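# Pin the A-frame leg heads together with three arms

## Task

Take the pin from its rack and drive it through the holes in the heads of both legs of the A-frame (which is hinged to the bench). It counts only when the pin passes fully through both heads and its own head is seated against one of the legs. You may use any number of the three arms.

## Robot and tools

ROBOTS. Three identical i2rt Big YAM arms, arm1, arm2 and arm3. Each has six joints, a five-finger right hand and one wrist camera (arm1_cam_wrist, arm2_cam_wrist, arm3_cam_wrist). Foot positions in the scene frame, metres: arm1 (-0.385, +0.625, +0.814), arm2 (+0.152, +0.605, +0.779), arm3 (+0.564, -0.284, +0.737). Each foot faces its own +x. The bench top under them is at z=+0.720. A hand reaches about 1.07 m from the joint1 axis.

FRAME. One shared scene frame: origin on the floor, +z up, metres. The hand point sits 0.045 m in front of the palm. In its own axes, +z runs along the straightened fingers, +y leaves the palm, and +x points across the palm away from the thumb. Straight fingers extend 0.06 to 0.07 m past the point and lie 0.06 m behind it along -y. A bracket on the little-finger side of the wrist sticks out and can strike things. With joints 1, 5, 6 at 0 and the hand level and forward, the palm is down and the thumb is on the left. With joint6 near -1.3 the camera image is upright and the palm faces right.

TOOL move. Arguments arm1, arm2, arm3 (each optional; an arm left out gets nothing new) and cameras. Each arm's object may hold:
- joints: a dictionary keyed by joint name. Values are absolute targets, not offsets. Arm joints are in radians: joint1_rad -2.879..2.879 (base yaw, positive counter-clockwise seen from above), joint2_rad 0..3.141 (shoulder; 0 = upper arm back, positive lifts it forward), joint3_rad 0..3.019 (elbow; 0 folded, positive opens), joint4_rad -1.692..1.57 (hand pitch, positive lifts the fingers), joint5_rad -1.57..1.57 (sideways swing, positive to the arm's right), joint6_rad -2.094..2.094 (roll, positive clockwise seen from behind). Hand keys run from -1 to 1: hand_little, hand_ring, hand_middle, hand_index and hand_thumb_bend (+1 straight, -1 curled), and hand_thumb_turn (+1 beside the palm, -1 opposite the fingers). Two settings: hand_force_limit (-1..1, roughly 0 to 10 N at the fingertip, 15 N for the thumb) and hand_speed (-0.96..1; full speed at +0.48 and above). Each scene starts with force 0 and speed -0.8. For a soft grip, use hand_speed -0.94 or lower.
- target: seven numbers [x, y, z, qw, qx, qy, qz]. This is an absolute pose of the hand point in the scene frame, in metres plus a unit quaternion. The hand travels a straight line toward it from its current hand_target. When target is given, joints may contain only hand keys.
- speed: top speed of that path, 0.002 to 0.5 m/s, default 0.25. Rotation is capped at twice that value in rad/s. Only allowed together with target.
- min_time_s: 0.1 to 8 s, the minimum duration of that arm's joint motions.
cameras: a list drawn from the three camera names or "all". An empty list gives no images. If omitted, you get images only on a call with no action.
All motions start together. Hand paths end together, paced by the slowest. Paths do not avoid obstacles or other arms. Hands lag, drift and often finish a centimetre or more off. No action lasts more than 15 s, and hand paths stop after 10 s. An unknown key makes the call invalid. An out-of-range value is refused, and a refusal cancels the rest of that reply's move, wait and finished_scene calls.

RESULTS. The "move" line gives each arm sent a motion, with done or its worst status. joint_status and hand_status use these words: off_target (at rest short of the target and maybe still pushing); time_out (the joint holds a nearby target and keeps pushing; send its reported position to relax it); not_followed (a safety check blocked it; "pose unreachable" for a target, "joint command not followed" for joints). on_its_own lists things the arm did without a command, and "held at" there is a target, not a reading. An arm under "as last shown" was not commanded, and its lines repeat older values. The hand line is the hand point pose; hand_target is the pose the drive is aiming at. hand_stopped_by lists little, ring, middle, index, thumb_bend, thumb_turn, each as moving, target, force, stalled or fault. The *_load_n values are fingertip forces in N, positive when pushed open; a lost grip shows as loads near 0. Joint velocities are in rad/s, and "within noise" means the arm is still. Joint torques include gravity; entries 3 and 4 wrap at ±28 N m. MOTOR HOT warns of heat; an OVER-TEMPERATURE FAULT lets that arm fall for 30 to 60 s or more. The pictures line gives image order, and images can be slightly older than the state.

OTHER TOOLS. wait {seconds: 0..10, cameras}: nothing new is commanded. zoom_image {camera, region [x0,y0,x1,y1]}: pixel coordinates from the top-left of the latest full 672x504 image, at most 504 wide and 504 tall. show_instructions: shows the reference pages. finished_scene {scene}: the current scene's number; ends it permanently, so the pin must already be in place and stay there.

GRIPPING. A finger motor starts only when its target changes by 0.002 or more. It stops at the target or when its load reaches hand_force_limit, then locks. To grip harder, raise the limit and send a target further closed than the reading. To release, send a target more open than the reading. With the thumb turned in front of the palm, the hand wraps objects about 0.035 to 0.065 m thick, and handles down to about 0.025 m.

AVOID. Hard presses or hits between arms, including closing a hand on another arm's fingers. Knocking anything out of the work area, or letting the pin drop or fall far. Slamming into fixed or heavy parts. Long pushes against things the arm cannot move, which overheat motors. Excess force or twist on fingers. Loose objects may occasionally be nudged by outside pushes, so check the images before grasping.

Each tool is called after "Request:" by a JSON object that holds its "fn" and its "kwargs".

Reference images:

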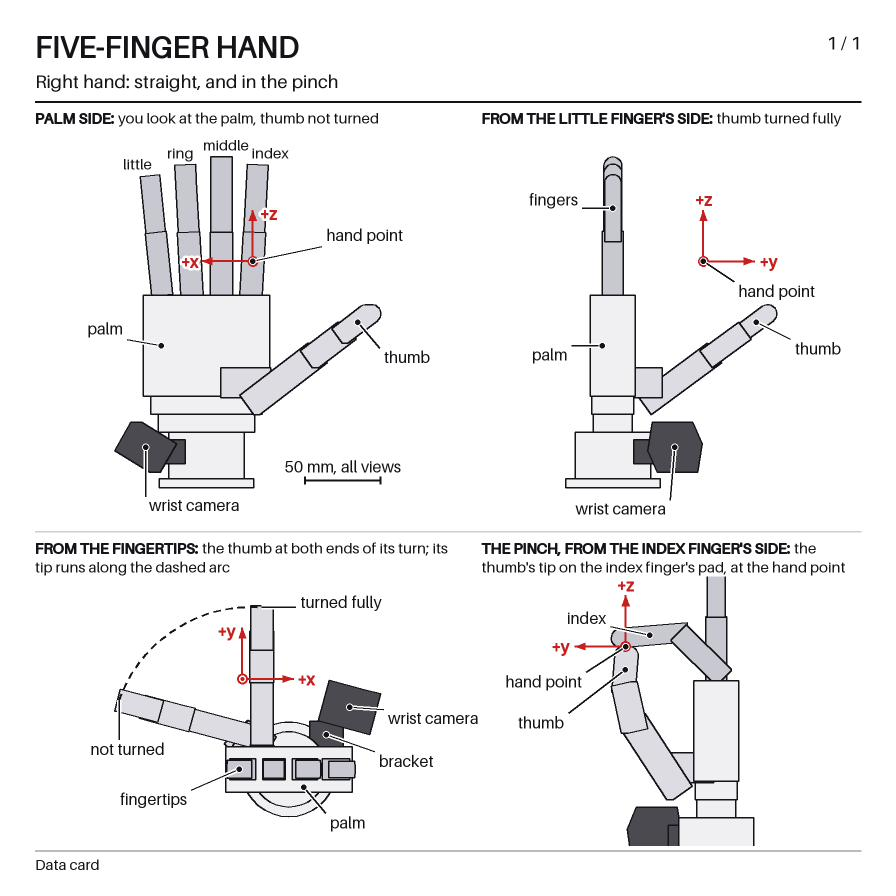

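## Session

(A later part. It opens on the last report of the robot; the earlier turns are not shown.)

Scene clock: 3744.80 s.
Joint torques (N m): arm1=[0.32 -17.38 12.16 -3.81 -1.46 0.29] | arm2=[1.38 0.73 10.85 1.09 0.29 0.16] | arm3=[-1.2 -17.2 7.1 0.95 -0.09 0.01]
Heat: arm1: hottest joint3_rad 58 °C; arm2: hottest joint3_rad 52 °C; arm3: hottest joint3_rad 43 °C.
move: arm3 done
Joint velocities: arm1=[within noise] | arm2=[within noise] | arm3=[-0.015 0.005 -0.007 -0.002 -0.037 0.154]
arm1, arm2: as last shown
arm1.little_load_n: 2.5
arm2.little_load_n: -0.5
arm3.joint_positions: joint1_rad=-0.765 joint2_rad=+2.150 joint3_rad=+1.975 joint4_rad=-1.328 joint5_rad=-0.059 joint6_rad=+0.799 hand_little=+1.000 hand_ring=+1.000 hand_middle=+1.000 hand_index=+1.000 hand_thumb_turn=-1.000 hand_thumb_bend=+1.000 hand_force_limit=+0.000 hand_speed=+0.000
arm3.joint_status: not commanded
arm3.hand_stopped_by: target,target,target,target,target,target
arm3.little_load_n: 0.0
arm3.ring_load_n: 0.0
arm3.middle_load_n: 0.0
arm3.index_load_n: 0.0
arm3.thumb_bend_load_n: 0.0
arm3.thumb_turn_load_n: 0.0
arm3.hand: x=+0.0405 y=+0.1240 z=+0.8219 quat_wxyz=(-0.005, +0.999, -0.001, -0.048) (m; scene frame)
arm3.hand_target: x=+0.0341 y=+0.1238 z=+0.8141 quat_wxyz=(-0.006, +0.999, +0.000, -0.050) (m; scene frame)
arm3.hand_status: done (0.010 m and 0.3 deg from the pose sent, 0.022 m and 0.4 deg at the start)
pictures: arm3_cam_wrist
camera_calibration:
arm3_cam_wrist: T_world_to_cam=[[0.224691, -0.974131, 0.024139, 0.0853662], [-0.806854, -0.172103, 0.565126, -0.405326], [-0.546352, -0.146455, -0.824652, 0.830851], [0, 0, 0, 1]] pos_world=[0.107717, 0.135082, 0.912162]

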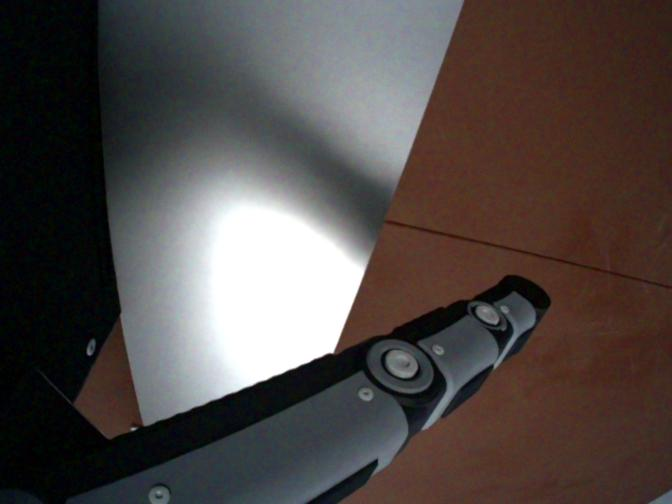

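Request:
{"fn": "move", "kwargs": {"arm3": {"joints":{"hand_speed":-0.7,"hand_force_limit":-0.2,"hand_index":-0.45,"hand_middle":-0.45,"hand_ring":-0.45,"hand_little":-0.45}}, "cameras": ["arm3_cam_wrist"]}}

Scene clock: 3758.07 s.
Joint torques (N m): arm1=[0.38 -17.61 12.31 -3.58 -1.49 0.29] | arm2=[1.44 0.73 10.85 1.1 0.29 0.17] | arm3=[-0.85 -18.84 7.1 0.1 -0.32 -0.03]
Heat: arm1: hottest joint3_rad 58 °C; arm2: hottest joint3_rad 52 °C; arm3: hottest joint3_rad 42 °C.
move: arm3 off_target
Joint velocities: within noise
arm1, arm2: as last shown
arm1.little_load_n: 3.0
arm1.thumb_bend_load_n: 1.5
arm2.little_load_n: 0.0
arm2.ring_load_n: -0.5
arm3.joint_positions: joint1_rad=-0.769 joint2_rad=+2.167 joint3_rad=+1.974 joint4_rad=-1.307 joint5_rad=-0.053 joint6_rad=+0.804 hand_little=-0.293 hand_ring=-0.238 hand_middle=-0.157 hand_index=-0.076 hand_thumb_turn=-1.000 hand_thumb_bend=+1.001 hand_force_limit=-0.200 hand_speed=-0.700
arm3.joint_status: hand_little off_target (ended at -0.293, target -0.450); hand_ring off_target (ended at -0.238, target -0.450); hand_middle off_target (ended at -0.157, target -0.450); hand_index off_target (ended at -0.076, target -0.450); the others done
arm3.hand_stopped_by: force,force,force,force,target,target
arm3.little_load_n: 11.0
arm3.ring_load_n: 9.5
arm3.middle_load_n: 2.0
arm3.index_load_n: 0.5
arm3.thumb_bend_load_n: 3.0
arm3.thumb_turn_load_n: 4.0
arm3.hand: x=+0.0393 y=+0.1302 z=+0.8104 quat_wxyz=(-0.009, +0.999, -0.006, -0.048) (m; scene frame)
arm3.hand_target: x=+0.0341 y=+0.1238 z=+0.8141 quat_wxyz=(-0.006, +0.999, +0.000, -0.050) (m; scene frame)
arm3.hand_status: not commanded
pictures: arm3_cam_wrist
camera_calibration:
arm3_cam_wrist: T_world_to_cam=[[0.216014, -0.976224, 0.018028, 0.0975291], [-0.809186, -0.168659, 0.562825, -0.397205], [-0.546402, -0.136166, -0.82638, 0.821722], [0, 0, 0, 1]] pos_world=[0.10651, 0.140109, 0.900853]

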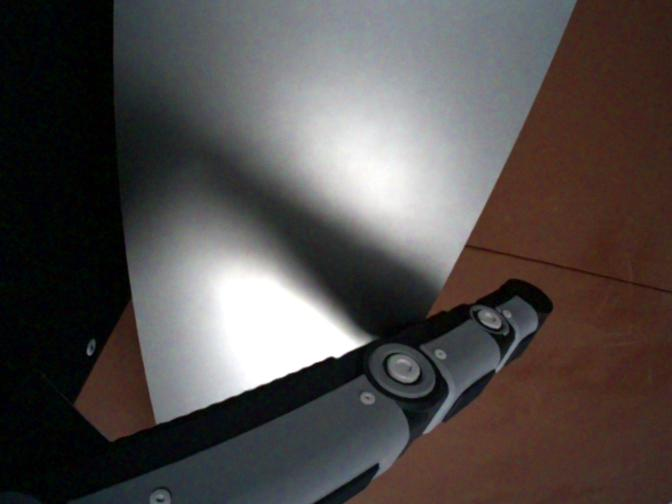

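Request:
{"fn": "move", "kwargs": {"arm3": {"joints":{"hand_index":0.15,"hand_middle":0.15,"hand_ring":0.15,"hand_little":0.15}}}}

Request:
{"fn": "move", "kwargs": {"arm3": {"target":[0.036,0.1255,0.814,-0.006,1,0,-0.005],"speed":0.04}, "cameras": ["arm3_cam_wrist"]}}

Scene clock: 3783.03 s.
Joint torques (N m): arm1=[-0.44 -17.85 12.44 -3.62 -1.48 0.32] | arm2=[1.38 0.73 10.85 1.09 0.29 0.17] | arm3=[-0.97 -18.84 7.21 0.09 -0.15 -0.02]
Heat: arm1: hottest joint3_rad 58 °C; arm2: hottest joint3_rad 52 °C; arm3: hottest joint3_rad 43 °C.
move: arm3 done
Joint velocities: within noise
arm1, arm2: as last shown
arm1.thumb_bend_load_n: 1.0
arm2.ring_load_n: 0.0
arm3.joint_positions: joint1_rad=-0.769 joint2_rad=+2.167 joint3_rad=+1.973 joint4_rad=-1.307 joint5_rad=-0.058 joint6_rad=+0.802 hand_little=+0.150 hand_ring=+0.150 hand_middle=+0.150 hand_index=+0.150 hand_thumb_turn=-1.000 hand_thumb_bend=+1.000 hand_force_limit=-0.200 hand_speed=-0.700
arm3.joint_status: all done
arm3.hand_stopped_by: target,target,target,target,target,target
arm3.little_load_n: 0.0
arm3.ring_load_n: 0.0
arm3.middle_load_n: 0.0
arm3.index_load_n: 0.0
arm3.thumb_bend_load_n: 0.0
arm3.thumb_turn_load_n: 0.0
arm3.hand: x=+0.0391 y=+0.1292 z=+0.8103 quat_wxyz=(-0.007, +0.999, -0.005, -0.049) (m; scene frame)
arm3.hand_target: x=+0.0342 y=+0.1240 z=+0.8141 quat_wxyz=(-0.006, +0.999, +0.000, -0.050) (m; scene frame)
arm3.hand_status: not commanded
pictures: none

Scene clock: 3784.73 s.
Joint torques (N m): arm1=[0.21 -18.43 12.34 -3.56 -1.48 0.29] | arm2=[1.44 0.73 10.85 1.09 0.29 0.17] | arm3=[-0.97 -17.9 9.81 -0.5 0.07 0.01]
Heat: arm1: hottest joint3_rad 58 °C; arm2: hottest joint3_rad 52 °C; arm3: hottest joint3_rad 43 °C.
move: arm3 off_target
Joint velocities: within noise
arm1, arm2: as last shown
arm1.ring_load_n: 2.0
arm1.index_load_n: 3.0
arm3.joint_positions: joint1_rad=-0.754 joint2_rad=+2.201 joint3_rad=+2.033 joint4_rad=-1.402 joint5_rad=+0.000 joint6_rad=+0.812 hand_little=+0.150 hand_ring=+0.150 hand_middle=+0.150 hand_index=+0.150 hand_thumb_turn=-1.000 hand_thumb_bend=+1.000 hand_force_limit=-0.200 hand_speed=-0.700
arm3.joint_status: not commanded
arm3.hand_stopped_by: target,target,target,target,target,target
arm3.little_load_n: -0.5
arm3.ring_load_n: 0.0
arm3.middle_load_n: 0.0
arm3.index_load_n: 0.5
arm3.thumb_bend_load_n: 0.0
arm3.thumb_turn_load_n: 0.0
arm3.hand: x=+0.0452 y=+0.1244 z=+0.8069 quat_wxyz=(-0.003, +1.000, -0.003, -0.004) (m; scene frame)
arm3.hand_target: x=+0.0363 y=+0.1253 z=+0.8141 quat_wxyz=(-0.006, +1.000, +0.000, -0.006) (m; scene frame)
arm3.hand_status: off_target (0.012 m and 0.5 deg from the pose sent, 0.006 m and 5.1 deg at the start)
pictures: arm3_cam_wrist
camera_calibration:
arm3_cam_wrist: T_world_to_cam=[[0.217957, -0.974742, 0.0487052, 0.0655744], [-0.854663, -0.166535, 0.491749, -0.332333], [-0.471217, -0.148807, -0.869374, 0.85417], [0, 0, 0, 1]] pos_world=[0.104175, 0.135679, 0.902824]

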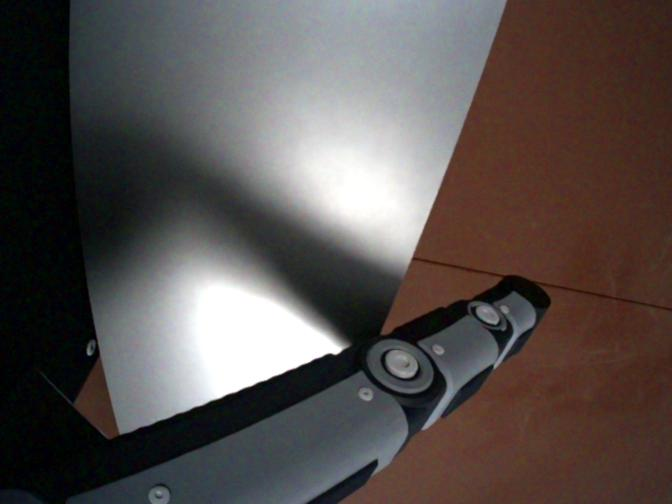

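Request:
{"fn": "move", "kwargs": {"arm3": {"target":[0.024,0.125,0.818,-0.006,1,0,-0.005],"speed":0.04}}}

Request:
{"fn": "move", "kwargs": {"arm3": {"joints":{"hand_speed":-0.85,"hand_force_limit":-0.2,"hand_index":-0.45,"hand_middle":-0.45,"hand_ring":-0.45,"hand_little":-0.45}}, "cameras": ["arm3_cam_wrist"]}}

Scene clock: 3797.57 s.
Joint torques (N m): arm1=[-0.15 -18.02 12.51 -3.63 -1.44 0.33] | arm2=[1.38 0.73 10.85 1.09 0.29 0.17] | arm3=[-0.5 -17.9 10.28 -0.36 -0.06 0.09]
Heat: arm1: hottest joint3_rad 58 °C; arm2: hottest joint3_rad 52 °C; arm3: hottest joint3_rad 45 °C.
move: arm3 off_target
Joint velocities: within noise
arm1, arm2: as last shown
arm1.ring_load_n: 1.5
arm1.index_load_n: 3.5
arm3.joint_positions: joint1_rad=-0.749 joint2_rad=+2.228 joint3_rad=+2.082 joint4_rad=-1.441 joint5_rad=+0.003 joint6_rad=+0.817 hand_little=+0.150 hand_ring=+0.150 hand_middle=+0.150 hand_index=+0.150 hand_thumb_turn=-1.000 hand_thumb_bend=+1.000 hand_force_limit=-0.200 hand_speed=-0.700
arm3.joint_status: not commanded
arm3.hand_stopped_by: target,target,target,target,target,target
arm3.little_load_n: 0.0
arm3.ring_load_n: 0.0
arm3.middle_load_n: 0.0
arm3.index_load_n: 0.0
arm3.thumb_bend_load_n: 0.0
arm3.thumb_turn_load_n: 0.0
arm3.hand: x=+0.0403 y=+0.1250 z=+0.8078 quat_wxyz=(+0.002, +1.000, -0.003, +0.003) (m; scene frame)
arm3.hand_target: x=+0.0245 y=+0.1244 z=+0.8182 quat_wxyz=(-0.006, +1.000, +0.000, -0.006) (m; scene frame)
arm3.hand_status: off_target (0.019 m and 1.3 deg from the pose sent, 0.024 m and 0.5 deg at the start)
pictures: none

Scene clock: 3799.23 s.
Joint torques (N m): arm1=[0.09 -17.2 12.4 -3.67 -1.45 0.26] | arm2=[1.44 0.73 10.85 1.09 0.29 0.17] | arm3=[-0.32 -18.49 10.13 -0.29 -0.08 0.28]
Heat: arm1: hottest joint3_rad 58 °C; arm2: hottest joint3_rad 52 °C; arm3: hottest joint3_rad 45 °C.
move: arm3 off_target
Joint velocities: within noise
arm1, arm2: as last shown
arm1.ring_load_n: 2.0
arm1.index_load_n: 3.0
arm3.joint_positions: joint1_rad=-0.750 joint2_rad=+2.234 joint3_rad=+2.084 joint4_rad=-1.441 joint5_rad=+0.004 joint6_rad=+0.797 hand_little=-0.154 hand_ring=-0.153 hand_middle=-0.153 hand_index=-0.126 hand_thumb_turn=-1.000 hand_thumb_bend=+1.001 hand_force_limit=-0.200 hand_speed=-0.850
arm3.joint_status: hand_little off_target (ended at -0.154, target -0.450); hand_ring off_target (ended at -0.153, target -0.450); hand_middle off_target (ended at -0.153, target -0.450); hand_index off_target (ended at -0.126, target -0.450); the others done
arm3.hand_stopped_by: force,force,force,force,target,target
arm3.little_load_n: 3.5
arm3.ring_load_n: 4.0
arm3.middle_load_n: 4.5
arm3.index_load_n: 2.5
arm3.thumb_bend_load_n: 5.0
arm3.thumb_turn_load_n: 8.5
arm3.hand: x=+0.0418 y=+0.1254 z=+0.8049 quat_wxyz=(+0.003, +1.000, +0.006, +0.005) (m; scene frame)
arm3.hand_target: x=+0.0246 y=+0.1244 z=+0.8180 quat_wxyz=(-0.006, +1.000, +0.000, -0.006) (m; scene frame)
arm3.hand_status: not commanded
pictures: arm3_cam_wrist
camera_calibration:
arm3_cam_wrist: T_world_to_cam=[[0.235175, -0.969911, 0.0629672, 0.0546341], [-0.859825, -0.1774, 0.47878, -0.322118], [-0.453204, -0.166738, -0.875674, 0.85754], [0, 0, 0, 1]] pos_world=[0.0988266, 0.138831, 0.901709]

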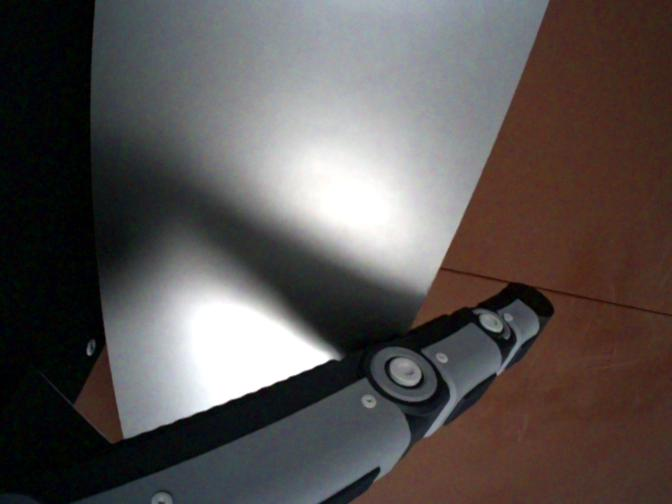

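Request:
{"fn": "move", "kwargs": {"arm3": {"target":[0.030,0.1245,0.860,-0.003,0.9996,0,-0.022],"speed":0.05}, "cameras": ["arm3_cam_wrist"]}}

Scene clock: 3815.90 s.
Joint torques (N m): arm1=[-0.15 -17.14 12.26 -3.48 -1.52 0.26] | arm2=[1.44 0.73 10.85 1.09 0.29 0.17] | arm3=[-1.2 -22.77 11.03 -1.89 -0.71 0.18]
Heat: arm1: hottest joint3_rad 58 °C; arm2: hottest joint3_rad 52 °C; arm3: hottest joint3_rad 48 °C.
move: arm3 off_target
Joint velocities: within noise
arm1, arm2: as last shown
arm1.ring_load_n: 1.5
arm2.index_load_n: 0.5
arm3.joint_positions: joint1_rad=-0.753 joint2_rad=+2.234 joint3_rad=+2.087 joint4_rad=-1.444 joint5_rad=-0.007 joint6_rad=+0.794 hand_little=-0.154 hand_ring=-0.153 hand_middle=-0.153 hand_index=-0.126 hand_thumb_turn=-0.999 hand_thumb_bend=+1.001 hand_force_limit=-0.200 hand_speed=-0.850
arm3.joint_status: not commanded
arm3.hand_stopped_by: force,force,force,force,target,target
arm3.little_load_n: 2.5
arm3.ring_load_n: 3.5
arm3.middle_load_n: 5.0
arm3.index_load_n: 4.0
arm3.thumb_bend_load_n: 4.5
arm3.thumb_turn_load_n: 10.0
arm3.hand: x=+0.0417 y=+0.1253 z=+0.8066 quat_wxyz=(+0.007, +1.000, +0.006, +0.001) (m; scene frame)
arm3.hand_target: x=+0.0315 y=+0.1233 z=+0.8588 quat_wxyz=(-0.004, +1.000, +0.000, -0.023) (m; scene frame)
arm3.hand_status: off_target (0.055 m and 3.0 deg from the pose sent, 0.056 m and 3.2 deg at the start)
pictures: arm3_cam_wrist
camera_calibration:
arm3_cam_wrist: T_world_to_cam=[[0.235926, -0.969302, 0.0692298, 0.0493488], [-0.856199, -0.173643, 0.486592, -0.329864], [-0.459634, -0.174074, -0.870882, 0.8563], [0, 0, 0, 1]] pos_world=[0.099513, 0.139615, 0.902829]

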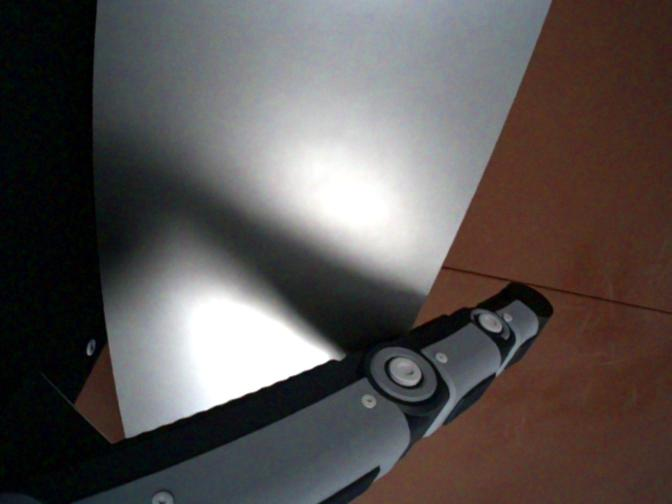

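Request:
{"fn": "move", "kwargs": {"arm3": {"target":[0.030,0.1225,0.885,-0.006,0.9996,0,-0.026],"speed":0.05}}}

Scene clock: 3821.63 s.
Joint torques (N m): arm1=[0.15 -17.49 12.19 -3.73 -1.51 0.27] | arm2=[1.44 0.73 10.85 1.09 0.29 0.16] | arm3=[-0.97 -24.35 11.79 -2.52 -0.52 0.29]
Heat: arm1: hottest joint3_rad 58 °C; arm2: hottest joint3_rad 52 °C; arm3: hottest joint3_rad 48 °C.
move: arm3 off_target
Joint velocities: within noise
arm1.joint_positions: joint1_rad=-0.112 joint2_rad=+1.719 joint3_rad=+1.339 joint4_rad=-1.274 joint5_rad=-0.865 joint6_rad=-0.079 hand_little=-0.152 hand_ring=-0.152 hand_middle=-0.152 hand_index=-0.151 hand_thumb_turn=-1.000 hand_thumb_bend=+1.000 hand_force_limit=-0.200 hand_speed=-0.850
arm1.joint_status: not commanded
arm1.hand_stopped_by: force,force,force,force,target,target
arm1.little_load_n: 2.5
arm1.ring_load_n: 1.5
arm1.middle_load_n: 2.0
arm1.index_load_n: 3.5
arm1.thumb_bend_load_n: 1.0
arm1.thumb_turn_load_n: -1.0
arm1.hand: x=-0.2282 y=+0.2018 z=+0.9974 quat_wxyz=(-0.418, +0.012, -0.908, -0.011) (m; scene frame)
arm1.hand_target: x=-0.2314 y=+0.2070 z=+1.0540 quat_wxyz=(-0.431, +0.000, -0.903, +0.002) (m; scene frame)
arm1.hand_status: not commanded
arm2.joint_positions: joint1_rad=+1.446 joint2_rad=+0.684 joint3_rad=+1.459 joint4_rad=-1.371 joint5_rad=+0.378 joint6_rad=-1.361 hand_little=+1.000 hand_ring=+1.000 hand_middle=+1.000 hand_index=+1.000 hand_thumb_turn=+1.000 hand_thumb_bend=+1.000 hand_force_limit=+0.000 hand_speed=-0.800
arm2.joint_status: not commanded
arm2.hand_stopped_by: target,target,target,target,target,target
arm2.little_load_n: 0.0
arm2.ring_load_n: 0.0
arm2.middle_load_n: 0.0
arm2.index_load_n: 0.0
arm2.thumb_bend_load_n: 0.0
arm2.thumb_turn_load_n: 0.0
arm2.hand: x=+0.3334 y=+0.4459 z=+1.3043 quat_wxyz=(+0.161, +0.830, -0.261, +0.467) (m; scene frame)
arm2.hand_target: x=+0.3297 y=+0.4497 z=+1.3196 quat_wxyz=(+0.155, +0.823, -0.260, +0.481) (m; scene frame)
arm2.hand_status: not commanded
arm3.joint_positions: joint1_rad=-0.754 joint2_rad=+2.234 joint3_rad=+2.105 joint4_rad=-1.464 joint5_rad=-0.015 joint6_rad=+0.787 hand_little=-0.154 hand_ring=-0.153 hand_middle=-0.153 hand_index=-0.126 hand_thumb_turn=-0.999 hand_thumb_bend=+1.001 hand_force_limit=-0.200 hand_speed=-0.850
arm3.joint_status: not commanded
arm3.hand_stopped_by: force,force,force,force,target,target
arm3.little_load_n: 3.5
arm3.ring_load_n: 4.0
arm3.middle_load_n: 4.5
arm3.index_load_n: 3.0
arm3.thumb_bend_load_n: 4.5
arm3.thumb_turn_load_n: 6.5
arm3.hand: x=+0.0415 y=+0.1251 z=+0.8141 quat_wxyz=(+0.010, +1.000, +0.009, -0.001) (m; scene frame)
arm3.hand_target: x=+0.0321 y=+0.1206 z=+0.8826 quat_wxyz=(-0.007, +1.000, +0.000, -0.028) (m; scene frame)
arm3.hand_status: off_target (0.072 m and 3.6 deg from the pose sent, 0.079 m and 3.5 deg at the start)
pictures: none

Request:
{"fn": "move", "kwargs": {"arm3": {"target":[0.031,0.1215,0.908,-0.010,0.9993,-0.006,-0.035],"speed":0.05}}}

Request:
{"fn": "move", "kwargs": {"arm3": {"target":[0.032,0.1215,0.928,-0.012,0.9988,-0.006,-0.048],"speed":0.05}, "cameras": ["arm3_cam_wrist","arm2_cam_wrist"]}}

Scene clock: 3832.40 s.
Joint torques (N m): arm1=[-0.38 -18.37 12.18 -3.37 -1.4 0.27] | arm2=[1.44 0.73 10.85 1.1 0.29 0.17] | arm3=[-1.03 -26.75 11.71 -2.78 -0.51 0.4]
Heat: arm1: hottest joint3_rad 58 °C; arm2: hottest joint3_rad 52 °C; arm3: hottest joint3_rad 48 °C.
move: arm3 off_target
Joint velocities: within noise
arm1, arm2: as last shown
arm1.index_load_n: 3.0
arm3.joint_positions: joint1_rad=-0.757 joint2_rad=+2.234 joint3_rad=+2.113 joint4_rad=-1.473 joint5_rad=-0.023 joint6_rad=+0.784 hand_little=-0.154 hand_ring=-0.153 hand_middle=-0.153 hand_index=-0.126 hand_thumb_turn=-0.999 hand_thumb_bend=+1.001 hand_force_limit=-0.200 hand_speed=-0.850
arm3.joint_status: not commanded
arm3.hand_stopped_by: force,force,force,force,target,target
arm3.little_load_n: 4.0
arm3.ring_load_n: 4.5
arm3.middle_load_n: 4.0
arm3.index_load_n: 2.5
arm3.thumb_bend_load_n: 4.5
arm3.thumb_turn_load_n: 5.0
arm3.hand: x=+0.0415 y=+0.1251 z=+0.8178 quat_wxyz=(+0.013, +1.000, +0.009, -0.003) (m; scene frame)
arm3.hand_target: x=+0.0339 y=+0.1190 z=+0.9038 quat_wxyz=(-0.010, +0.999, -0.006, -0.038) (m; scene frame)
arm3.hand_status: off_target (0.091 m and 4.9 deg from the pose sent, 0.095 m and 4.9 deg at the start)
pictures: none

Scene clock: 3833.43 s.
Joint torques (N m): arm1=[0.38 -17.26 12.38 -3.71 -1.46 0.32] | arm2=[1.44 0.73 10.85 1.09 0.29 0.17] | arm3=[-1.2 -27.99 11.22 -2.59 -0.59 0.38]
Heat: arm1: hottest joint3_rad 58 °C; arm2: hottest joint3_rad 52 °C; arm3: hottest joint3_rad 48 °C.
move: arm3 off_target
Joint velocities: within noise
arm1, arm2: as last shown
arm1.little_load_n: 3.0
arm1.ring_load_n: 2.0
arm1.index_load_n: 3.5
arm3.joint_positions: joint1_rad=-0.760 joint2_rad=+2.228 joint3_rad=+2.113 joint4_rad=-1.474 joint5_rad=-0.036 joint6_rad=+0.781 hand_little=-0.154 hand_ring=-0.153 hand_middle=-0.153 hand_index=-0.126 hand_thumb_turn=-0.999 hand_thumb_bend=+1.001 hand_force_limit=-0.200 hand_speed=-0.850
arm3.joint_status: not commanded
arm3.hand_stopped_by: force,force,force,force,target,target
arm3.little_load_n: 3.0
arm3.ring_load_n: 3.5
arm3.middle_load_n: 4.5
arm3.index_load_n: 3.0
arm3.thumb_bend_load_n: 4.5
arm3.thumb_turn_load_n: 5.5
arm3.hand: x=+0.0414 y=+0.1250 z=+0.8226 quat_wxyz=(+0.016, +1.000, +0.009, -0.010) (m; scene frame)
arm3.hand_target: x=+0.0356 y=+0.1187 z=+0.9169 quat_wxyz=(-0.012, +0.999, -0.005, -0.050) (m; scene frame)
arm3.hand_status: off_target (0.106 m and 5.7 deg from the pose sent, 0.111 m and 6.2 deg at the start; pose on its path clipped on 22 of 31 steps)
pictures: arm2_cam_wrist, arm3_cam_wrist
camera_calibration:
arm2_cam_wrist: T_world_to_cam=[[-0.475338, -0.855139, 0.206861, 0.269859], [-0.813078, 0.337154, -0.474585, 0.745365], [0.336092, -0.393782, -0.855557, 1.29267], [0, 0, 0, 1]] pos_world=[0.299859, 0.488493, 1.40386]
arm3_cam_wrist: T_world_to_cam=[[0.242814, -0.966512, 0.0830385, 0.03602], [-0.844692, -0.168562, 0.508018, -0.356768], [-0.477008, -0.193496, -0.857334, 0.862008], [0, 0, 0, 1]] pos_world=[0.10108, 0.141471, 0.917282]

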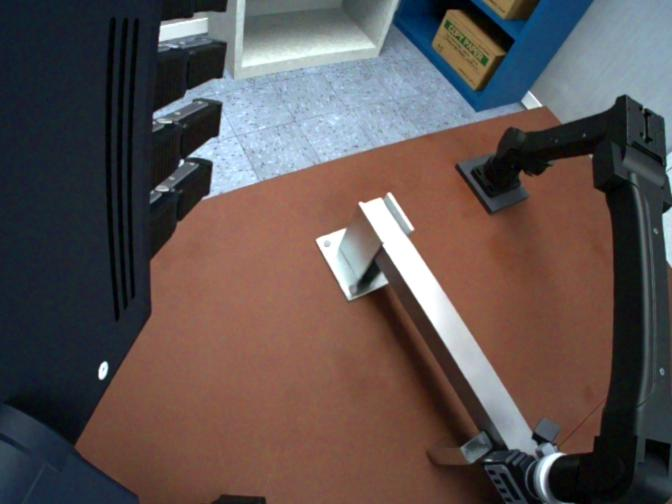

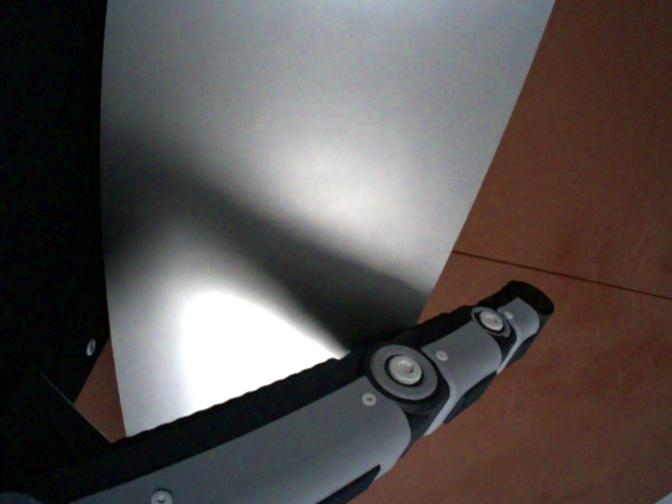

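Request:
{"fn": "move", "kwargs": {"arm3": {"target":[0.033,0.1215,0.945,-0.020,0.998,-0.010,-0.055],"speed":0.05}}}

Request:
{"fn": "move", "kwargs": {"arm3": {"target":[0.034,0.1215,0.955,-0.020,0.998,-0.010,-0.06],"speed":0.05}, "cameras": ["arm3_cam_wrist"]}}

Scene clock: 3847.50 s.
Joint torques (N m): arm1=[0.15 -17.73 12.22 -3.62 -1.44 0.32] | arm2=[1.44 0.73 10.85 1.09 0.29 0.17] | arm3=[-1.03 -28.45 10.63 -2.26 -0.23 0.51]
Heat: arm1: hottest joint3_rad 58 °C; arm2: hottest joint3_rad 52 °C; arm3: hottest joint3_rad 52 °C.
move: arm3 off_target
Joint velocities: within noise
arm1, arm2: as last shown
arm3.joint_positions: joint1_rad=-0.763 joint2_rad=+2.212 joint3_rad=+2.113 joint4_rad=-1.476 joint5_rad=-0.045 joint6_rad=+0.777 hand_little=-0.154 hand_ring=-0.153 hand_middle=-0.153 hand_index=-0.126 hand_thumb_turn=-1.000 hand_thumb_bend=+1.001 hand_force_limit=-0.200 hand_speed=-0.850
arm3.joint_status: not commanded
arm3.hand_stopped_by: force,force,force,force,target,target
arm3.little_load_n: 4.0
arm3.ring_load_n: 4.0
arm3.middle_load_n: 4.0
arm3.index_load_n: 2.0
arm3.thumb_bend_load_n: 4.5
arm3.thumb_turn_load_n: 3.5
arm3.hand: x=+0.0415 y=+0.1255 z=+0.8333 quat_wxyz=(+0.014, +1.000, +0.010, -0.018) (m; scene frame)
arm3.hand_target: x=+0.0370 y=+0.1191 z=+0.9276 quat_wxyz=(-0.019, +0.998, -0.009, -0.057) (m; scene frame)
arm3.hand_status: off_target (0.112 m and 6.2 deg from the pose sent, 0.123 m and 7.0 deg at the start; pose on its path clipped on 29 of 32 steps)
pictures: none

Scene clock: 3848.57 s.
Joint torques (N m): arm1=[0.38 -17.38 12.38 -3.6 -1.41 0.24] | arm2=[1.44 0.73 10.85 1.1 0.29 0.16] | arm3=[-1.14 -28.1 10.96 -2.32 -0.21 0.53]
Heat: arm1: hottest joint3_rad 58 °C; arm2: hottest joint3_rad 52 °C; arm3: hottest joint3_rad 52 °C.
move: arm3 off_target
Joint velocities: within noise
arm1, arm2: as last shown
arm3.joint_positions: joint1_rad=-0.765 joint2_rad=+2.202 joint3_rad=+2.113 joint4_rad=-1.477 joint5_rad=-0.053 joint6_rad=+0.772 hand_little=-0.154 hand_ring=-0.153 hand_middle=-0.153 hand_index=-0.126 hand_thumb_turn=-1.000 hand_thumb_bend=+1.001 hand_force_limit=-0.200 hand_speed=-0.850
arm3.joint_status: not commanded
arm3.hand_stopped_by: force,force,force,force,target,target
arm3.little_load_n: 4.5
arm3.ring_load_n: 4.0
arm3.middle_load_n: 4.5
arm3.index_load_n: 2.0
arm3.thumb_bend_load_n: 4.5
arm3.thumb_turn_load_n: 3.0
arm3.hand: x=+0.0416 y=+0.1255 z=+0.8405 quat_wxyz=(+0.014, +1.000, +0.011, -0.024) (m; scene frame)
arm3.hand_target: x=+0.0381 y=+0.1191 z=+0.9349 quat_wxyz=(-0.020, +0.998, -0.009, -0.062) (m; scene frame)
arm3.hand_status: off_target (0.115 m and 6.2 deg from the pose sent, 0.122 m and 6.6 deg at the start; pose on its path clipped on 29 of 32 steps)
pictures: arm3_cam_wrist
camera_calibration:
arm3_cam_wrist: T_world_to_cam=[[0.248376, -0.966019, 0.0715352, 0.044248], [-0.828914, -0.173751, 0.531707, -0.385459], [-0.50121, -0.19136, -0.843902, 0.866969], [0, 0, 0, 1]] pos_world=[0.104031, 0.141674, 0.933422]

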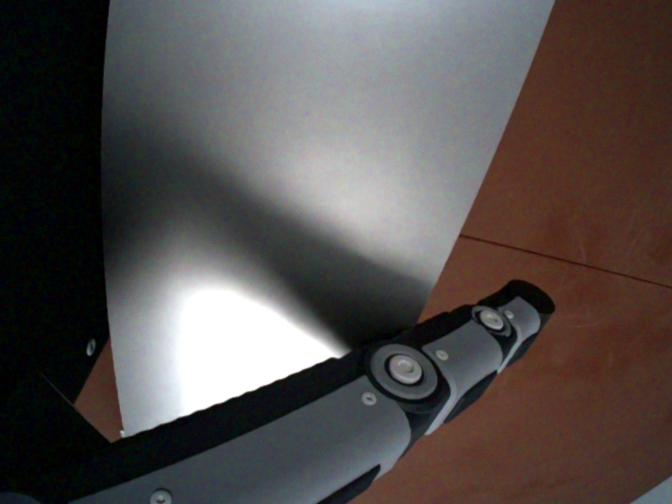

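Request:
{"fn": "move", "kwargs": {"arm3": {"target":[0.036,0.1215,1.00,-0.020,0.996,-0.012,-0.085],"speed":0.03}, "cameras": ["arm3_cam_wrist"]}}

Scene clock: 3864.67 s.
Joint torques (N m): arm1=[-0.44 -17.67 12.4 -3.59 -1.46 0.32] | arm2=[1.44 0.73 10.85 1.1 0.29 0.17] | arm3=[-1.44 -27.93 10.95 -2.06 -0.32 0.61]
Heat: arm1: hottest joint3_rad 58 °C; arm2: hottest joint3_rad 52 °C; arm3: hottest joint3_rad 53 °C.
move: arm3 off_target
Joint velocities: within noise
arm1, arm2: as last shown
arm1.index_load_n: 3.0
arm3.joint_positions: joint1_rad=-0.776 joint2_rad=+2.169 joint3_rad=+2.113 joint4_rad=-1.481 joint5_rad=-0.087 joint6_rad=+0.758 hand_little=-0.154 hand_ring=-0.153 hand_middle=-0.153 hand_index=-0.126 hand_thumb_turn=-1.000 hand_thumb_bend=+1.001 hand_force_limit=-0.200 hand_speed=-0.850
arm3.joint_status: not commanded
arm3.hand_stopped_by: force,force,force,force,target,target
arm3.little_load_n: 4.5
arm3.ring_load_n: 4.0
arm3.middle_load_n: 4.0
arm3.index_load_n: 2.0
arm3.thumb_bend_load_n: 5.0
arm3.thumb_turn_load_n: 3.0
arm3.hand: x=+0.0429 y=+0.1255 z=+0.8643 quat_wxyz=(+0.015, +0.999, +0.014, -0.046) (m; scene frame)
arm3.hand_target: x=+0.0411 y=+0.1194 z=+0.9590 quat_wxyz=(-0.019, +0.996, -0.011, -0.087) (m; scene frame)
arm3.hand_status: off_target (0.136 m and 6.7 deg from the pose sent, 0.160 m and 8.4 deg at the start; pose on its path clipped on 74 of 80 steps)
pictures: arm3_cam_wrist
camera_calibration:
arm3_cam_wrist: T_world_to_cam=[[0.255912, -0.964641, 0.0630682, 0.0490588], [-0.803468, -0.175969, 0.568749, -0.429856], [-0.53754, -0.196223, -0.82009, 0.869309], [0, 0, 0, 1]] pos_world=[0.109359, 0.142261, 0.954298]

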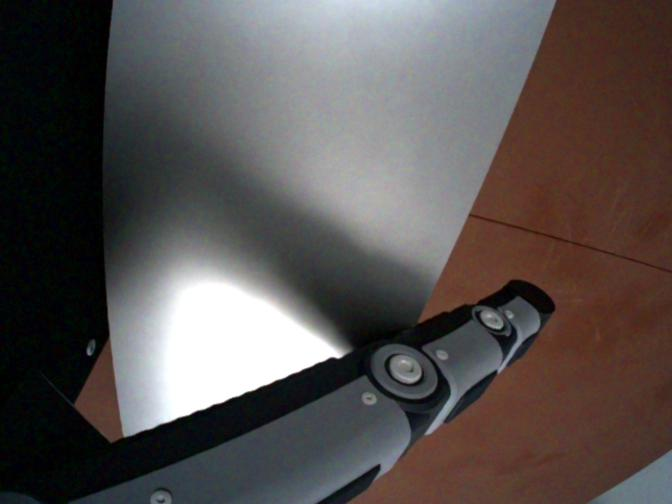

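Request:
{"fn": "move", "kwargs": {"arm3": {"target":[0.042,0.1215,1.02,-0.018,0.990,-0.012,-0.140],"speed":0.025}}}

Request:
{"fn": "move", "kwargs": {"arm3": {"target":[0.046,0.1215,1.05,-0.018,0.985,-0.012,-0.172],"speed":0.025}, "cameras": ["arm3_cam_wrist","arm2_cam_wrist"]}}

Scene clock: 3885.00 s.
Joint torques (N m): arm1=[-0.32 -18.61 12.16 -3.48 -1.47 0.23] | arm2=[1.38 0.73 10.85 1.09 0.29 0.17] | arm3=[-1.32 -26.81 11.63 -1.42 -0.61 0.77]
Heat: arm1: hottest joint3_rad 58 °C; arm2: hottest joint3_rad 52 °C; arm3: hottest joint3_rad 54 °C.
move: arm3 off_target
Joint velocities: within noise
arm1, arm2: as last shown
arm1.index_load_n: 3.5
arm3.joint_positions: joint1_rad=-0.804 joint2_rad=+2.100 joint3_rad=+2.113 joint4_rad=-1.492 joint5_rad=-0.167 joint6_rad=+0.727 hand_little=-0.154 hand_ring=-0.153 hand_middle=-0.153 hand_index=-0.126 hand_thumb_turn=-1.000 hand_thumb_bend=+1.001 hand_force_limit=-0.200 hand_speed=-0.850
arm3.joint_status: not commanded
arm3.hand_stopped_by: force,force,force,force,target,target
arm3.little_load_n: 4.5
arm3.ring_load_n: 4.5
arm3.middle_load_n: 4.0
arm3.index_load_n: 1.5
arm3.thumb_bend_load_n: 4.5
arm3.thumb_turn_load_n: 2.5
arm3.hand: x=+0.0492 y=+0.1255 z=+0.9143 quat_wxyz=(+0.020, +0.995, +0.018, -0.096) (m; scene frame)
arm3.hand_target: x=+0.0467 y=+0.1177 z=+1.0096 quat_wxyz=(-0.017, +0.990, -0.010, -0.143) (m; scene frame)
arm3.hand_status: off_target (0.106 m and 7.6 deg from the pose sent, 0.156 m and 11.8 deg at the start; pose on its path clipped on 47 of 88 steps)
pictures: none

Scene clock: 3887.13 s.
Joint torques (N m): arm1=[0.03 -17.08 12.21 -3.29 -1.47 0.27] | arm2=[1.44 0.73 10.85 1.09 0.29 0.17] | arm3=[-1.32 -26.46 11.75 -0.85 -0.75 0.86]
Heat: arm1: hottest joint3_rad 58 °C; arm2: hottest joint3_rad 52 °C; arm3: hottest joint3_rad 55 °C.
move: arm3 off_target
Joint velocities: within noise
arm1, arm2: as last shown
arm1.ring_load_n: 1.5
arm3.joint_positions: joint1_rad=-0.823 joint2_rad=+2.064 joint3_rad=+2.113 joint4_rad=-1.499 joint5_rad=-0.215 joint6_rad=+0.709 hand_little=-0.154 hand_ring=-0.153 hand_middle=-0.153 hand_index=-0.126 hand_thumb_turn=-1.000 hand_thumb_bend=+1.001 hand_force_limit=-0.200 hand_speed=-0.850
arm3.joint_status: not commanded
arm3.hand_stopped_by: force,force,force,force,target,target
arm3.little_load_n: 5.0
arm3.ring_load_n: 4.0
arm3.middle_load_n: 3.5
arm3.index_load_n: 1.0
arm3.thumb_bend_load_n: 4.5
arm3.thumb_turn_load_n: 2.5
arm3.hand: x=+0.0547 y=+0.1254 z=+0.9418 quat_wxyz=(+0.023, +0.992, +0.021, -0.124) (m; scene frame)
arm3.hand_target: x=+0.0516 y=+0.1170 z=+1.0373 quat_wxyz=(-0.016, +0.984, -0.010, -0.175) (m; scene frame)
arm3.hand_status: off_target (0.109 m and 8.2 deg from the pose sent, 0.136 m and 10.4 deg at the start; pose on its path clipped on 41 of 64 steps)
pictures: arm2_cam_wrist, arm3_cam_wrist
camera_calibration:
arm2_cam_wrist: T_world_to_cam=[[-0.475338, -0.855139, 0.206861, 0.269859], [-0.813078, 0.337154, -0.474585, 0.745365], [0.336092, -0.393782, -0.855557, 1.29267], [0, 0, 0, 1]] pos_world=[0.299859, 0.488493, 1.40386]
arm3_cam_wrist: T_world_to_cam=[[0.275216, -0.96061, 0.0385298, 0.0626257], [-0.703936, -0.174059, 0.688605, -0.583005], [-0.654775, -0.216638, -0.724112, 0.857799], [0, 0, 0, 1]] pos_world=[0.134031, 0.144513, 1.02019]

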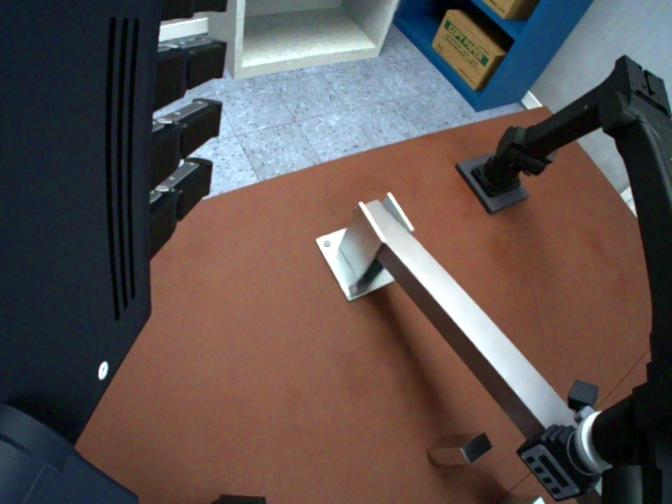

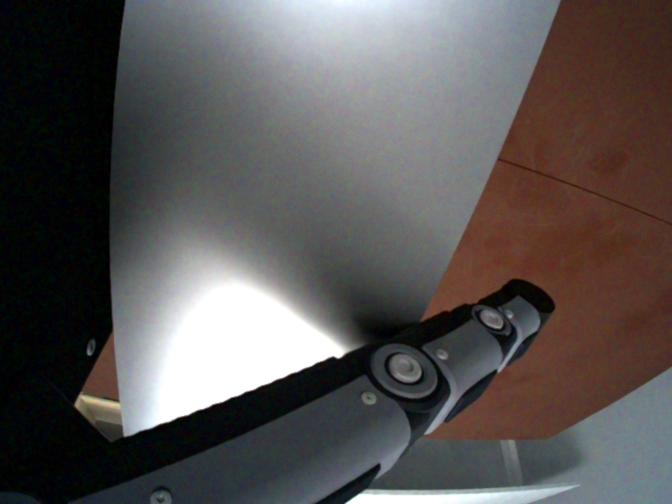

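Request:
{"fn": "move", "kwargs": {"arm3": {"target":[0.058,0.1215,1.08,-0.022,0.975,-0.018,-0.222],"speed":0.03}}}

Request:
{"fn": "move", "kwargs": {"arm3": {"target":[0.067,0.1215,1.11,-0.024,0.965,-0.020,-0.260],"speed":0.03}, "cameras": ["arm3_cam_wrist","arm2_cam_wrist"]}}

Scene clock: 3900.20 s.
Joint torques (N m): arm1=[-0.44 -17.14 12.23 -3.74 -1.49 0.27] | arm2=[1.38 0.73 10.85 1.1 0.29 0.16] | arm3=[-0.97 -26.05 10.4 0.4 -0.84 1.05]
Heat: arm1: hottest joint3_rad 58 °C; arm2: hottest joint3_rad 52 °C; arm3: hottest joint3_rad 56 °C.
move: arm3 off_target
Joint velocities: within noise
arm1.joint_positions: joint1_rad=-0.112 joint2_rad=+1.719 joint3_rad=+1.339 joint4_rad=-1.274 joint5_rad=-0.865 joint6_rad=-0.079 hand_little=-0.152 hand_ring=-0.152 hand_middle=-0.152 hand_index=-0.151 hand_thumb_turn=-1.000 hand_thumb_bend=+1.000 hand_force_limit=-0.200 hand_speed=-0.850
arm1.joint_status: not commanded
arm1.hand_stopped_by: force,force,force,force,target,target
arm1.little_load_n: 3.0
arm1.ring_load_n: 2.0
arm1.middle_load_n: 2.0
arm1.index_load_n: 3.0
arm1.thumb_bend_load_n: 1.5
arm1.thumb_turn_load_n: -1.0
arm1.hand: x=-0.2282 y=+0.2018 z=+0.9974 quat_wxyz=(-0.418, +0.012, -0.908, -0.011) (m; scene frame)
arm1.hand_target: x=-0.2314 y=+0.2070 z=+1.0540 quat_wxyz=(-0.431, +0.000, -0.903, +0.002) (m; scene frame)
arm1.hand_status: not commanded
arm2.joint_positions: joint1_rad=+1.446 joint2_rad=+0.684 joint3_rad=+1.459 joint4_rad=-1.371 joint5_rad=+0.378 joint6_rad=-1.361 hand_little=+1.000 hand_ring=+1.000 hand_middle=+1.000 hand_index=+1.000 hand_thumb_turn=+1.000 hand_thumb_bend=+1.000 hand_force_limit=+0.000 hand_speed=-0.800
arm2.joint_status: not commanded
arm2.hand_stopped_by: target,target,target,target,target,target
arm2.little_load_n: 0.0
arm2.ring_load_n: 0.5
arm2.middle_load_n: 0.0
arm2.index_load_n: 0.0
arm2.thumb_bend_load_n: 0.0
arm2.thumb_turn_load_n: 0.0
arm2.hand: x=+0.3334 y=+0.4459 z=+1.3043 quat_wxyz=(+0.161, +0.830, -0.261, +0.467) (m; scene frame)
arm2.hand_target: x=+0.3297 y=+0.4497 z=+1.3196 quat_wxyz=(+0.155, +0.823, -0.260, +0.481) (m; scene frame)
arm2.hand_status: not commanded
arm3.joint_positions: joint1_rad=-0.860 joint2_rad=+2.003 joint3_rad=+2.108 joint4_rad=-1.499 joint5_rad=-0.290 joint6_rad=+0.689 hand_little=-0.153 hand_ring=-0.153 hand_middle=-0.153 hand_index=-0.126 hand_thumb_turn=-1.000 hand_thumb_bend=+1.001 hand_force_limit=-0.200 hand_speed=-0.850
arm3.joint_status: not commanded
arm3.hand_stopped_by: force,force,force,force,target,target
arm3.little_load_n: 5.5
arm3.ring_load_n: 4.5
arm3.middle_load_n: 3.5
arm3.index_load_n: 0.5
arm3.thumb_bend_load_n: 4.5
arm3.thumb_turn_load_n: 1.0
arm3.hand: x=+0.0666 y=+0.1288 z=+0.9853 quat_wxyz=(+0.022, +0.985, +0.019, -0.170) (m; scene frame)
arm3.hand_target: x=+0.0630 y=+0.1168 z=+1.0765 quat_wxyz=(-0.018, +0.974, -0.015, -0.224) (m; scene frame)
arm3.hand_status: off_target (0.095 m and 9.0 deg from the pose sent, 0.138 m and 13.3 deg at the start)
pictures: none

Scene clock: 3901.97 s.
Joint torques (N m): arm1=[0.56 -17.9 12.27 -3.78 -1.47 0.32] | arm2=[1.44 0.73 10.85 1.09 0.29 0.17] | arm3=[-0.97 -25.41 10.74 0.72 -1.1 1.16]
Heat: arm1: hottest joint3_rad 58 °C; arm2: hottest joint3_rad 52 °C; arm3: hottest joint3_rad 55 °C.
move: arm3 off_target
Joint velocities: within noise
arm1, arm2: as last shown
arm1.little_load_n: 2.5
arm1.ring_load_n: 1.5
arm1.index_load_n: 3.5
arm1.thumb_bend_load_n: 1.0
arm2.ring_load_n: 0.0
arm3.joint_positions: joint1_rad=-0.887 joint2_rad=+1.956 joint3_rad=+2.090 joint4_rad=-1.486 joint5_rad=-0.347 joint6_rad=+0.675 hand_little=-0.153 hand_ring=-0.153 hand_middle=-0.153 hand_index=-0.126 hand_thumb_turn=-1.000 hand_thumb_bend=+1.001 hand_force_limit=-0.200 hand_speed=-0.850
arm3.joint_status: not commanded
arm3.hand_stopped_by: force,force,force,force,target,target
arm3.little_load_n: 5.0
arm3.ring_load_n: 4.5
arm3.middle_load_n: 3.5
arm3.index_load_n: 1.0
arm3.thumb_bend_load_n: 4.5
arm3.thumb_turn_load_n: 1.0
arm3.hand: x=+0.0767 y=+0.1298 z=+1.0136 quat_wxyz=(+0.020, +0.978, +0.018, -0.205) (m; scene frame)
arm3.hand_target: x=+0.0728 y=+0.1162 z=+1.1066 quat_wxyz=(-0.020, +0.965, -0.016, -0.262) (m; scene frame)
arm3.hand_status: off_target (0.097 m and 9.4 deg from the pose sent, 0.125 m and 12.6 deg at the start; pose on its path clipped on 3 of 53 steps)
pictures: arm2_cam_wrist, arm3_cam_wrist
camera_calibration:
arm2_cam_wrist: T_world_to_cam=[[-0.475338, -0.855139, 0.206861, 0.269859], [-0.813078, 0.337154, -0.474585, 0.745365], [0.336092, -0.393782, -0.855557, 1.29267], [0, 0, 0, 1]] pos_world=[0.299859, 0.488493, 1.40386]
arm3_cam_wrist: T_world_to_cam=[[0.270034, -0.962823, -0.0073538, 0.105208], [-0.582836, -0.169533, 0.794708, -0.733727], [-0.766409, -0.210312, -0.606948, 0.814144], [0, 0, 0, 1]] pos_world=[0.167916, 0.14813, 1.07802]

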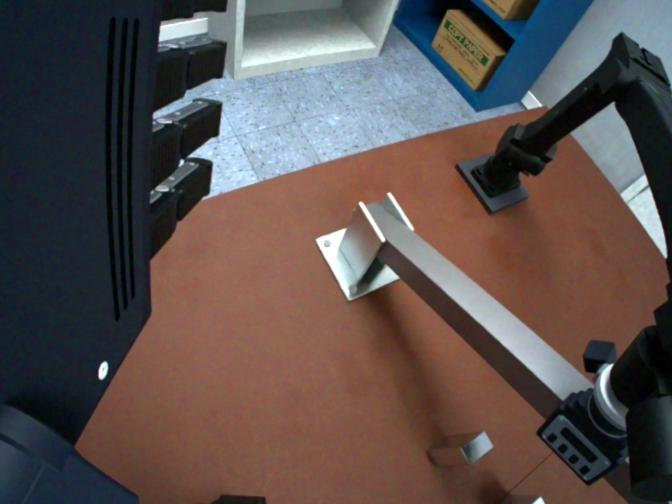

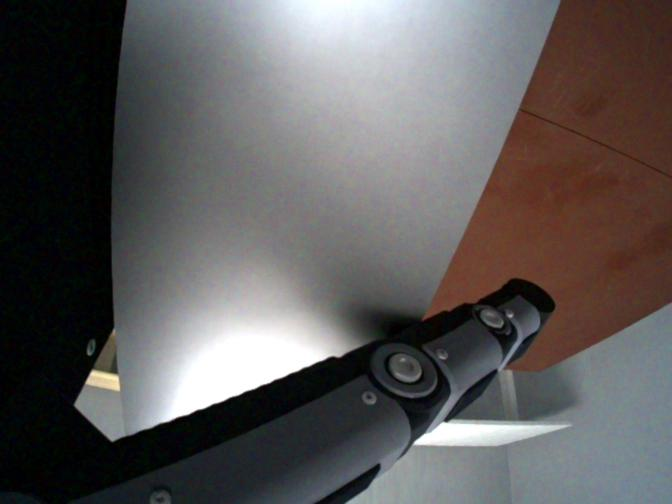

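Request:
{"fn": "move", "kwargs": {"arm3": {"target":[0.084,0.1205,1.135,-0.024,0.952,-0.020,-0.304],"speed":0.03}}}

Request:
{"fn": "move", "kwargs": {"arm3": {"target":[0.098,0.1205,1.162,-0.026,0.938,-0.022,-0.345],"speed":0.03}, "cameras": ["arm2_cam_wrist","arm3_cam_wrist"]}}

Scene clock: 3930.40 s.
Joint torques (N m): arm1=[1.38 -17.79 12.18 -3.4 -1.46 0.21] | arm2=[1.44 0.79 10.85 1.1 0.29 0.17] | arm3=[-1.08 -24.18 9.96 1.29 -1.32 1.09]
Heat: arm1: hottest joint3_rad 58 °C; arm2: hottest joint3_rad 52 °C; arm3: hottest joint3_rad 54 °C.
move: arm3 off_target
Joint velocities: within noise
arm1, arm2: as last shown
arm3.joint_positions: joint1_rad=-0.925 joint2_rad=+1.890 joint3_rad=+2.048 joint4_rad=-1.454 joint5_rad=-0.422 joint6_rad=+0.670 hand_little=-0.153 hand_ring=-0.153 hand_middle=-0.153 hand_index=-0.126 hand_thumb_turn=-1.000 hand_thumb_bend=+1.001 hand_force_limit=-0.200 hand_speed=-0.850
arm3.joint_status: not commanded
arm3.hand_stopped_by: force,force,force,force,target,target
arm3.little_load_n: 3.5
arm3.ring_load_n: 3.5
arm3.middle_load_n: 3.5
arm3.index_load_n: 1.5
arm3.thumb_bend_load_n: 4.5
arm3.thumb_turn_load_n: 2.5
arm3.hand: x=+0.0912 y=+0.1306 z=+1.0461 quat_wxyz=(+0.017, +0.968, +0.012, -0.250) (m; scene frame)
arm3.hand_target: x=+0.0891 y=+0.1157 z=+1.1319 quat_wxyz=(-0.019, +0.952, -0.015, -0.305) (m; scene frame)
arm3.hand_status: off_target (0.090 m and 8.8 deg from the pose sent, 0.122 m and 13.6 deg at the start)
pictures: none

Scene clock: 3932.33 s.
Joint torques (N m): arm1=[0.03 -18.32 12.46 -3.51 -1.47 0.33] | arm2=[1.44 0.73 10.85 1.09 0.29 0.17] | arm3=[-1.2 -23.41 10.19 1.65 -1.47 1.07]
Heat: arm1: hottest joint3_rad 58 °C; arm2: hottest joint3_rad 52 °C; arm3: hottest joint3_rad 54 °C.
move: arm3 off_target
Joint velocities: within noise
arm1, arm2: as last shown
arm3.joint_positions: joint1_rad=-0.961 joint2_rad=+1.838 joint3_rad=+2.011 joint4_rad=-1.423 joint5_rad=-0.494 joint6_rad=+0.675 hand_little=-0.153 hand_ring=-0.153 hand_middle=-0.153 hand_index=-0.126 hand_thumb_turn=-1.000 hand_thumb_bend=+1.001 hand_force_limit=-0.200 hand_speed=-0.850
arm3.joint_status: not commanded
arm3.hand_stopped_by: force,force,force,force,target,target
arm3.little_load_n: 3.0
arm3.ring_load_n: 3.0
arm3.middle_load_n: 4.0
arm3.index_load_n: 2.0
arm3.thumb_bend_load_n: 4.0
arm3.thumb_turn_load_n: 1.5
arm3.hand: x=+0.1044 y=+0.1320 z=+1.0724 quat_wxyz=(+0.016, +0.957, +0.003, -0.289) (m; scene frame)
arm3.hand_target: x=+0.1033 y=+0.1151 z=+1.1588 quat_wxyz=(-0.022, +0.938, -0.017, -0.346) (m; scene frame)
arm3.hand_status: off_target (0.091 m and 8.8 deg from the pose sent, 0.116 m and 13.1 deg at the start)
pictures: arm2_cam_wrist, arm3_cam_wrist
camera_calibration:
arm2_cam_wrist: T_world_to_cam=[[-0.475338, -0.855139, 0.206861, 0.269859], [-0.813078, 0.337154, -0.474585, 0.745365], [0.336092, -0.393782, -0.855557, 1.29267], [0, 0, 0, 1]] pos_world=[0.299859, 0.488493, 1.40386]
arm3_cam_wrist: T_world_to_cam=[[0.232258, -0.971414, -0.0491069, 0.150162], [-0.441847, -0.150351, 0.884401, -0.877322], [-0.866503, -0.183712, -0.464137, 0.72526], [0, 0, 0, 1]] pos_world=[0.205921, 0.147203, 1.1199]

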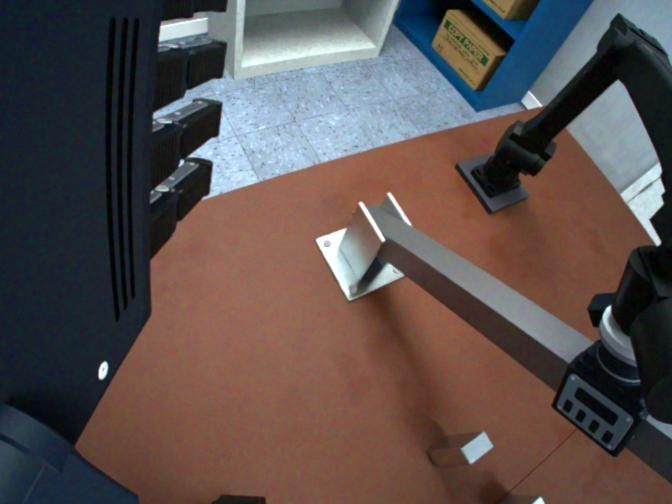

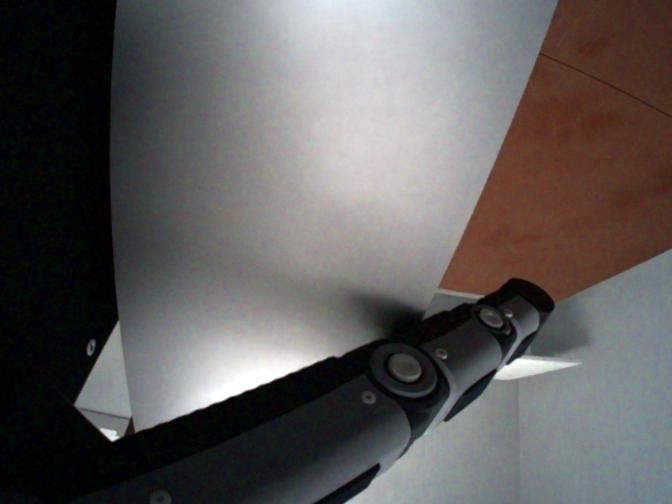

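Request:
{"fn": "move", "kwargs": {"arm3": {"target":[0.115,0.118,1.190,-0.028,0.922,-0.025,-0.385],"speed":0.03}}}

Scene clock: 3939.87 s.
Joint torques (N m): arm1=[0.21 -18.2 12.12 -3.34 -1.46 0.32] | arm2=[1.44 0.73 10.85 1.1 0.29 0.17] | arm3=[-1.2 -22.83 10.39 1.85 -1.57 1.06]
Heat: arm1: hottest joint3_rad 58 °C; arm2: hottest joint3_rad 52 °C; arm3: hottest joint3_rad 54 °C.
move: arm3 off_target
Joint velocities: within noise
arm1, arm2: as last shown
arm1.little_load_n: 3.0
arm3.joint_positions: joint1_rad=-1.000 joint2_rad=+1.783 joint3_rad=+1.969 joint4_rad=-1.389 joint5_rad=-0.568 joint6_rad=+0.683 hand_little=-0.154 hand_ring=-0.153 hand_middle=-0.153 hand_index=-0.126 hand_thumb_turn=-1.000 hand_thumb_bend=+1.001 hand_force_limit=-0.200 hand_speed=-0.850
arm3.joint_status: not commanded
arm3.hand_stopped_by: force,force,force,force,target,target
arm3.little_load_n: 2.5
arm3.ring_load_n: 3.0
arm3.middle_load_n: 3.5
arm3.index_load_n: 2.0
arm3.thumb_bend_load_n: 3.5
arm3.thumb_turn_load_n: 0.5
arm3.hand: x=+0.1199 y=+0.1322 z=+1.0988 quat_wxyz=(+0.015, +0.944, -0.006, -0.330) (m; scene frame)
arm3.hand_target: x=+0.1204 y=+0.1119 z=+1.1864 quat_wxyz=(-0.024, +0.922, -0.020, -0.385) (m; scene frame)
arm3.hand_status: off_target (0.092 m and 8.7 deg from the pose sent, 0.119 m and 13.2 deg at the start)
pictures: none

Request:
{"fn": "move", "kwargs": {"arm2": {"target":[0.09,0.37,1.25,0.612,0.354,-0.354,0.612],"speed":0.15}, "cameras": ["arm2_cam_wrist"]}}

Scene clock: 4009.57 s.
Joint torques (N m): arm1=[-0.85 -17.96 12.36 -3.49 -1.45 0.31] | arm2=[-1.49 2.55 8.9 1.43 -0.22 0.23] | arm3=[-1.08 -22.83 10.39 1.91 -1.57 1.06]
Heat: arm1: hottest joint3_rad 58 °C; arm2: hottest joint3_rad 52 °C; arm3: hottest joint3_rad 52 °C.
move: arm2 done
Joint velocities: within noise
arm1, arm3: as last shown
arm1.index_load_n: 3.0
arm2.joint_positions: joint1_rad=+0.151 joint2_rad=+0.009 joint3_rad=+0.447 joint4_rad=+0.073 joint5_rad=+0.056 joint6_rad=-1.626 hand_little=+1.000 hand_ring=+1.000 hand_middle=+1.000 hand_index=+1.000 hand_thumb_turn=+1.000 hand_thumb_bend=+1.000 hand_force_limit=+0.000 hand_speed=-0.800
arm2.joint_status: not commanded
arm2.hand_stopped_by: target,target,target,target,target,target
arm2.little_load_n: -0.5
arm2.ring_load_n: 0.0
arm2.middle_load_n: 0.0
arm2.index_load_n: 0.0
arm2.thumb_bend_load_n: 0.0
arm2.thumb_turn_load_n: 0.0
arm2.hand: x=+0.0931 y=+0.3665 z=+1.2481 quat_wxyz=(+0.609, +0.361, -0.353, +0.611) (m; scene frame)
arm2.hand_target: x=+0.0901 y=+0.3699 z=+1.2498 quat_wxyz=(+0.612, +0.354, -0.354, +0.612) (m; scene frame)
arm2.hand_status: done (0.005 m and 0.9 deg from the pose sent, 0.261 m and 79.3 deg at the start; a joint's target at an end of its range on 16 of 185 steps)
arm3.ring_load_n: 2.5
arm3.thumb_bend_load_n: 4.0
arm3.thumb_turn_load_n: 0.0
pictures: arm2_cam_wrist
camera_calibration:
arm2_cam_wrist: T_world_to_cam=[[-0.975656, 0.0962721, 0.197043, -0.190466], [-0.197061, 0.00941853, -0.980346, 1.24417], [-0.0962359, -0.99531, 0.00978225, 0.474705], [0, 0, 0, 1]] pos_world=[0.105032, 0.479098, 1.25261]

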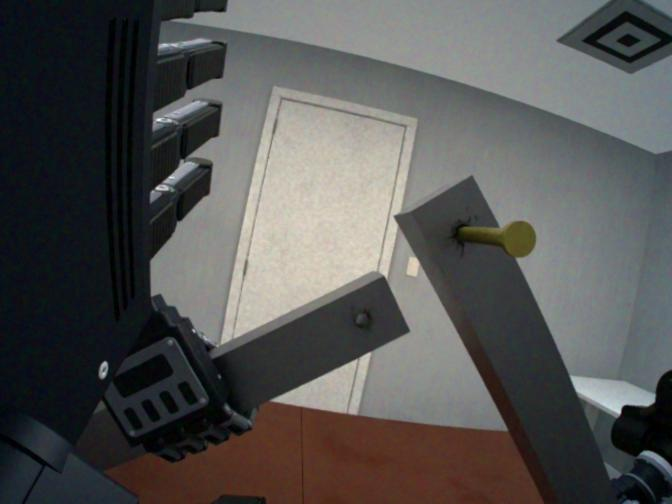

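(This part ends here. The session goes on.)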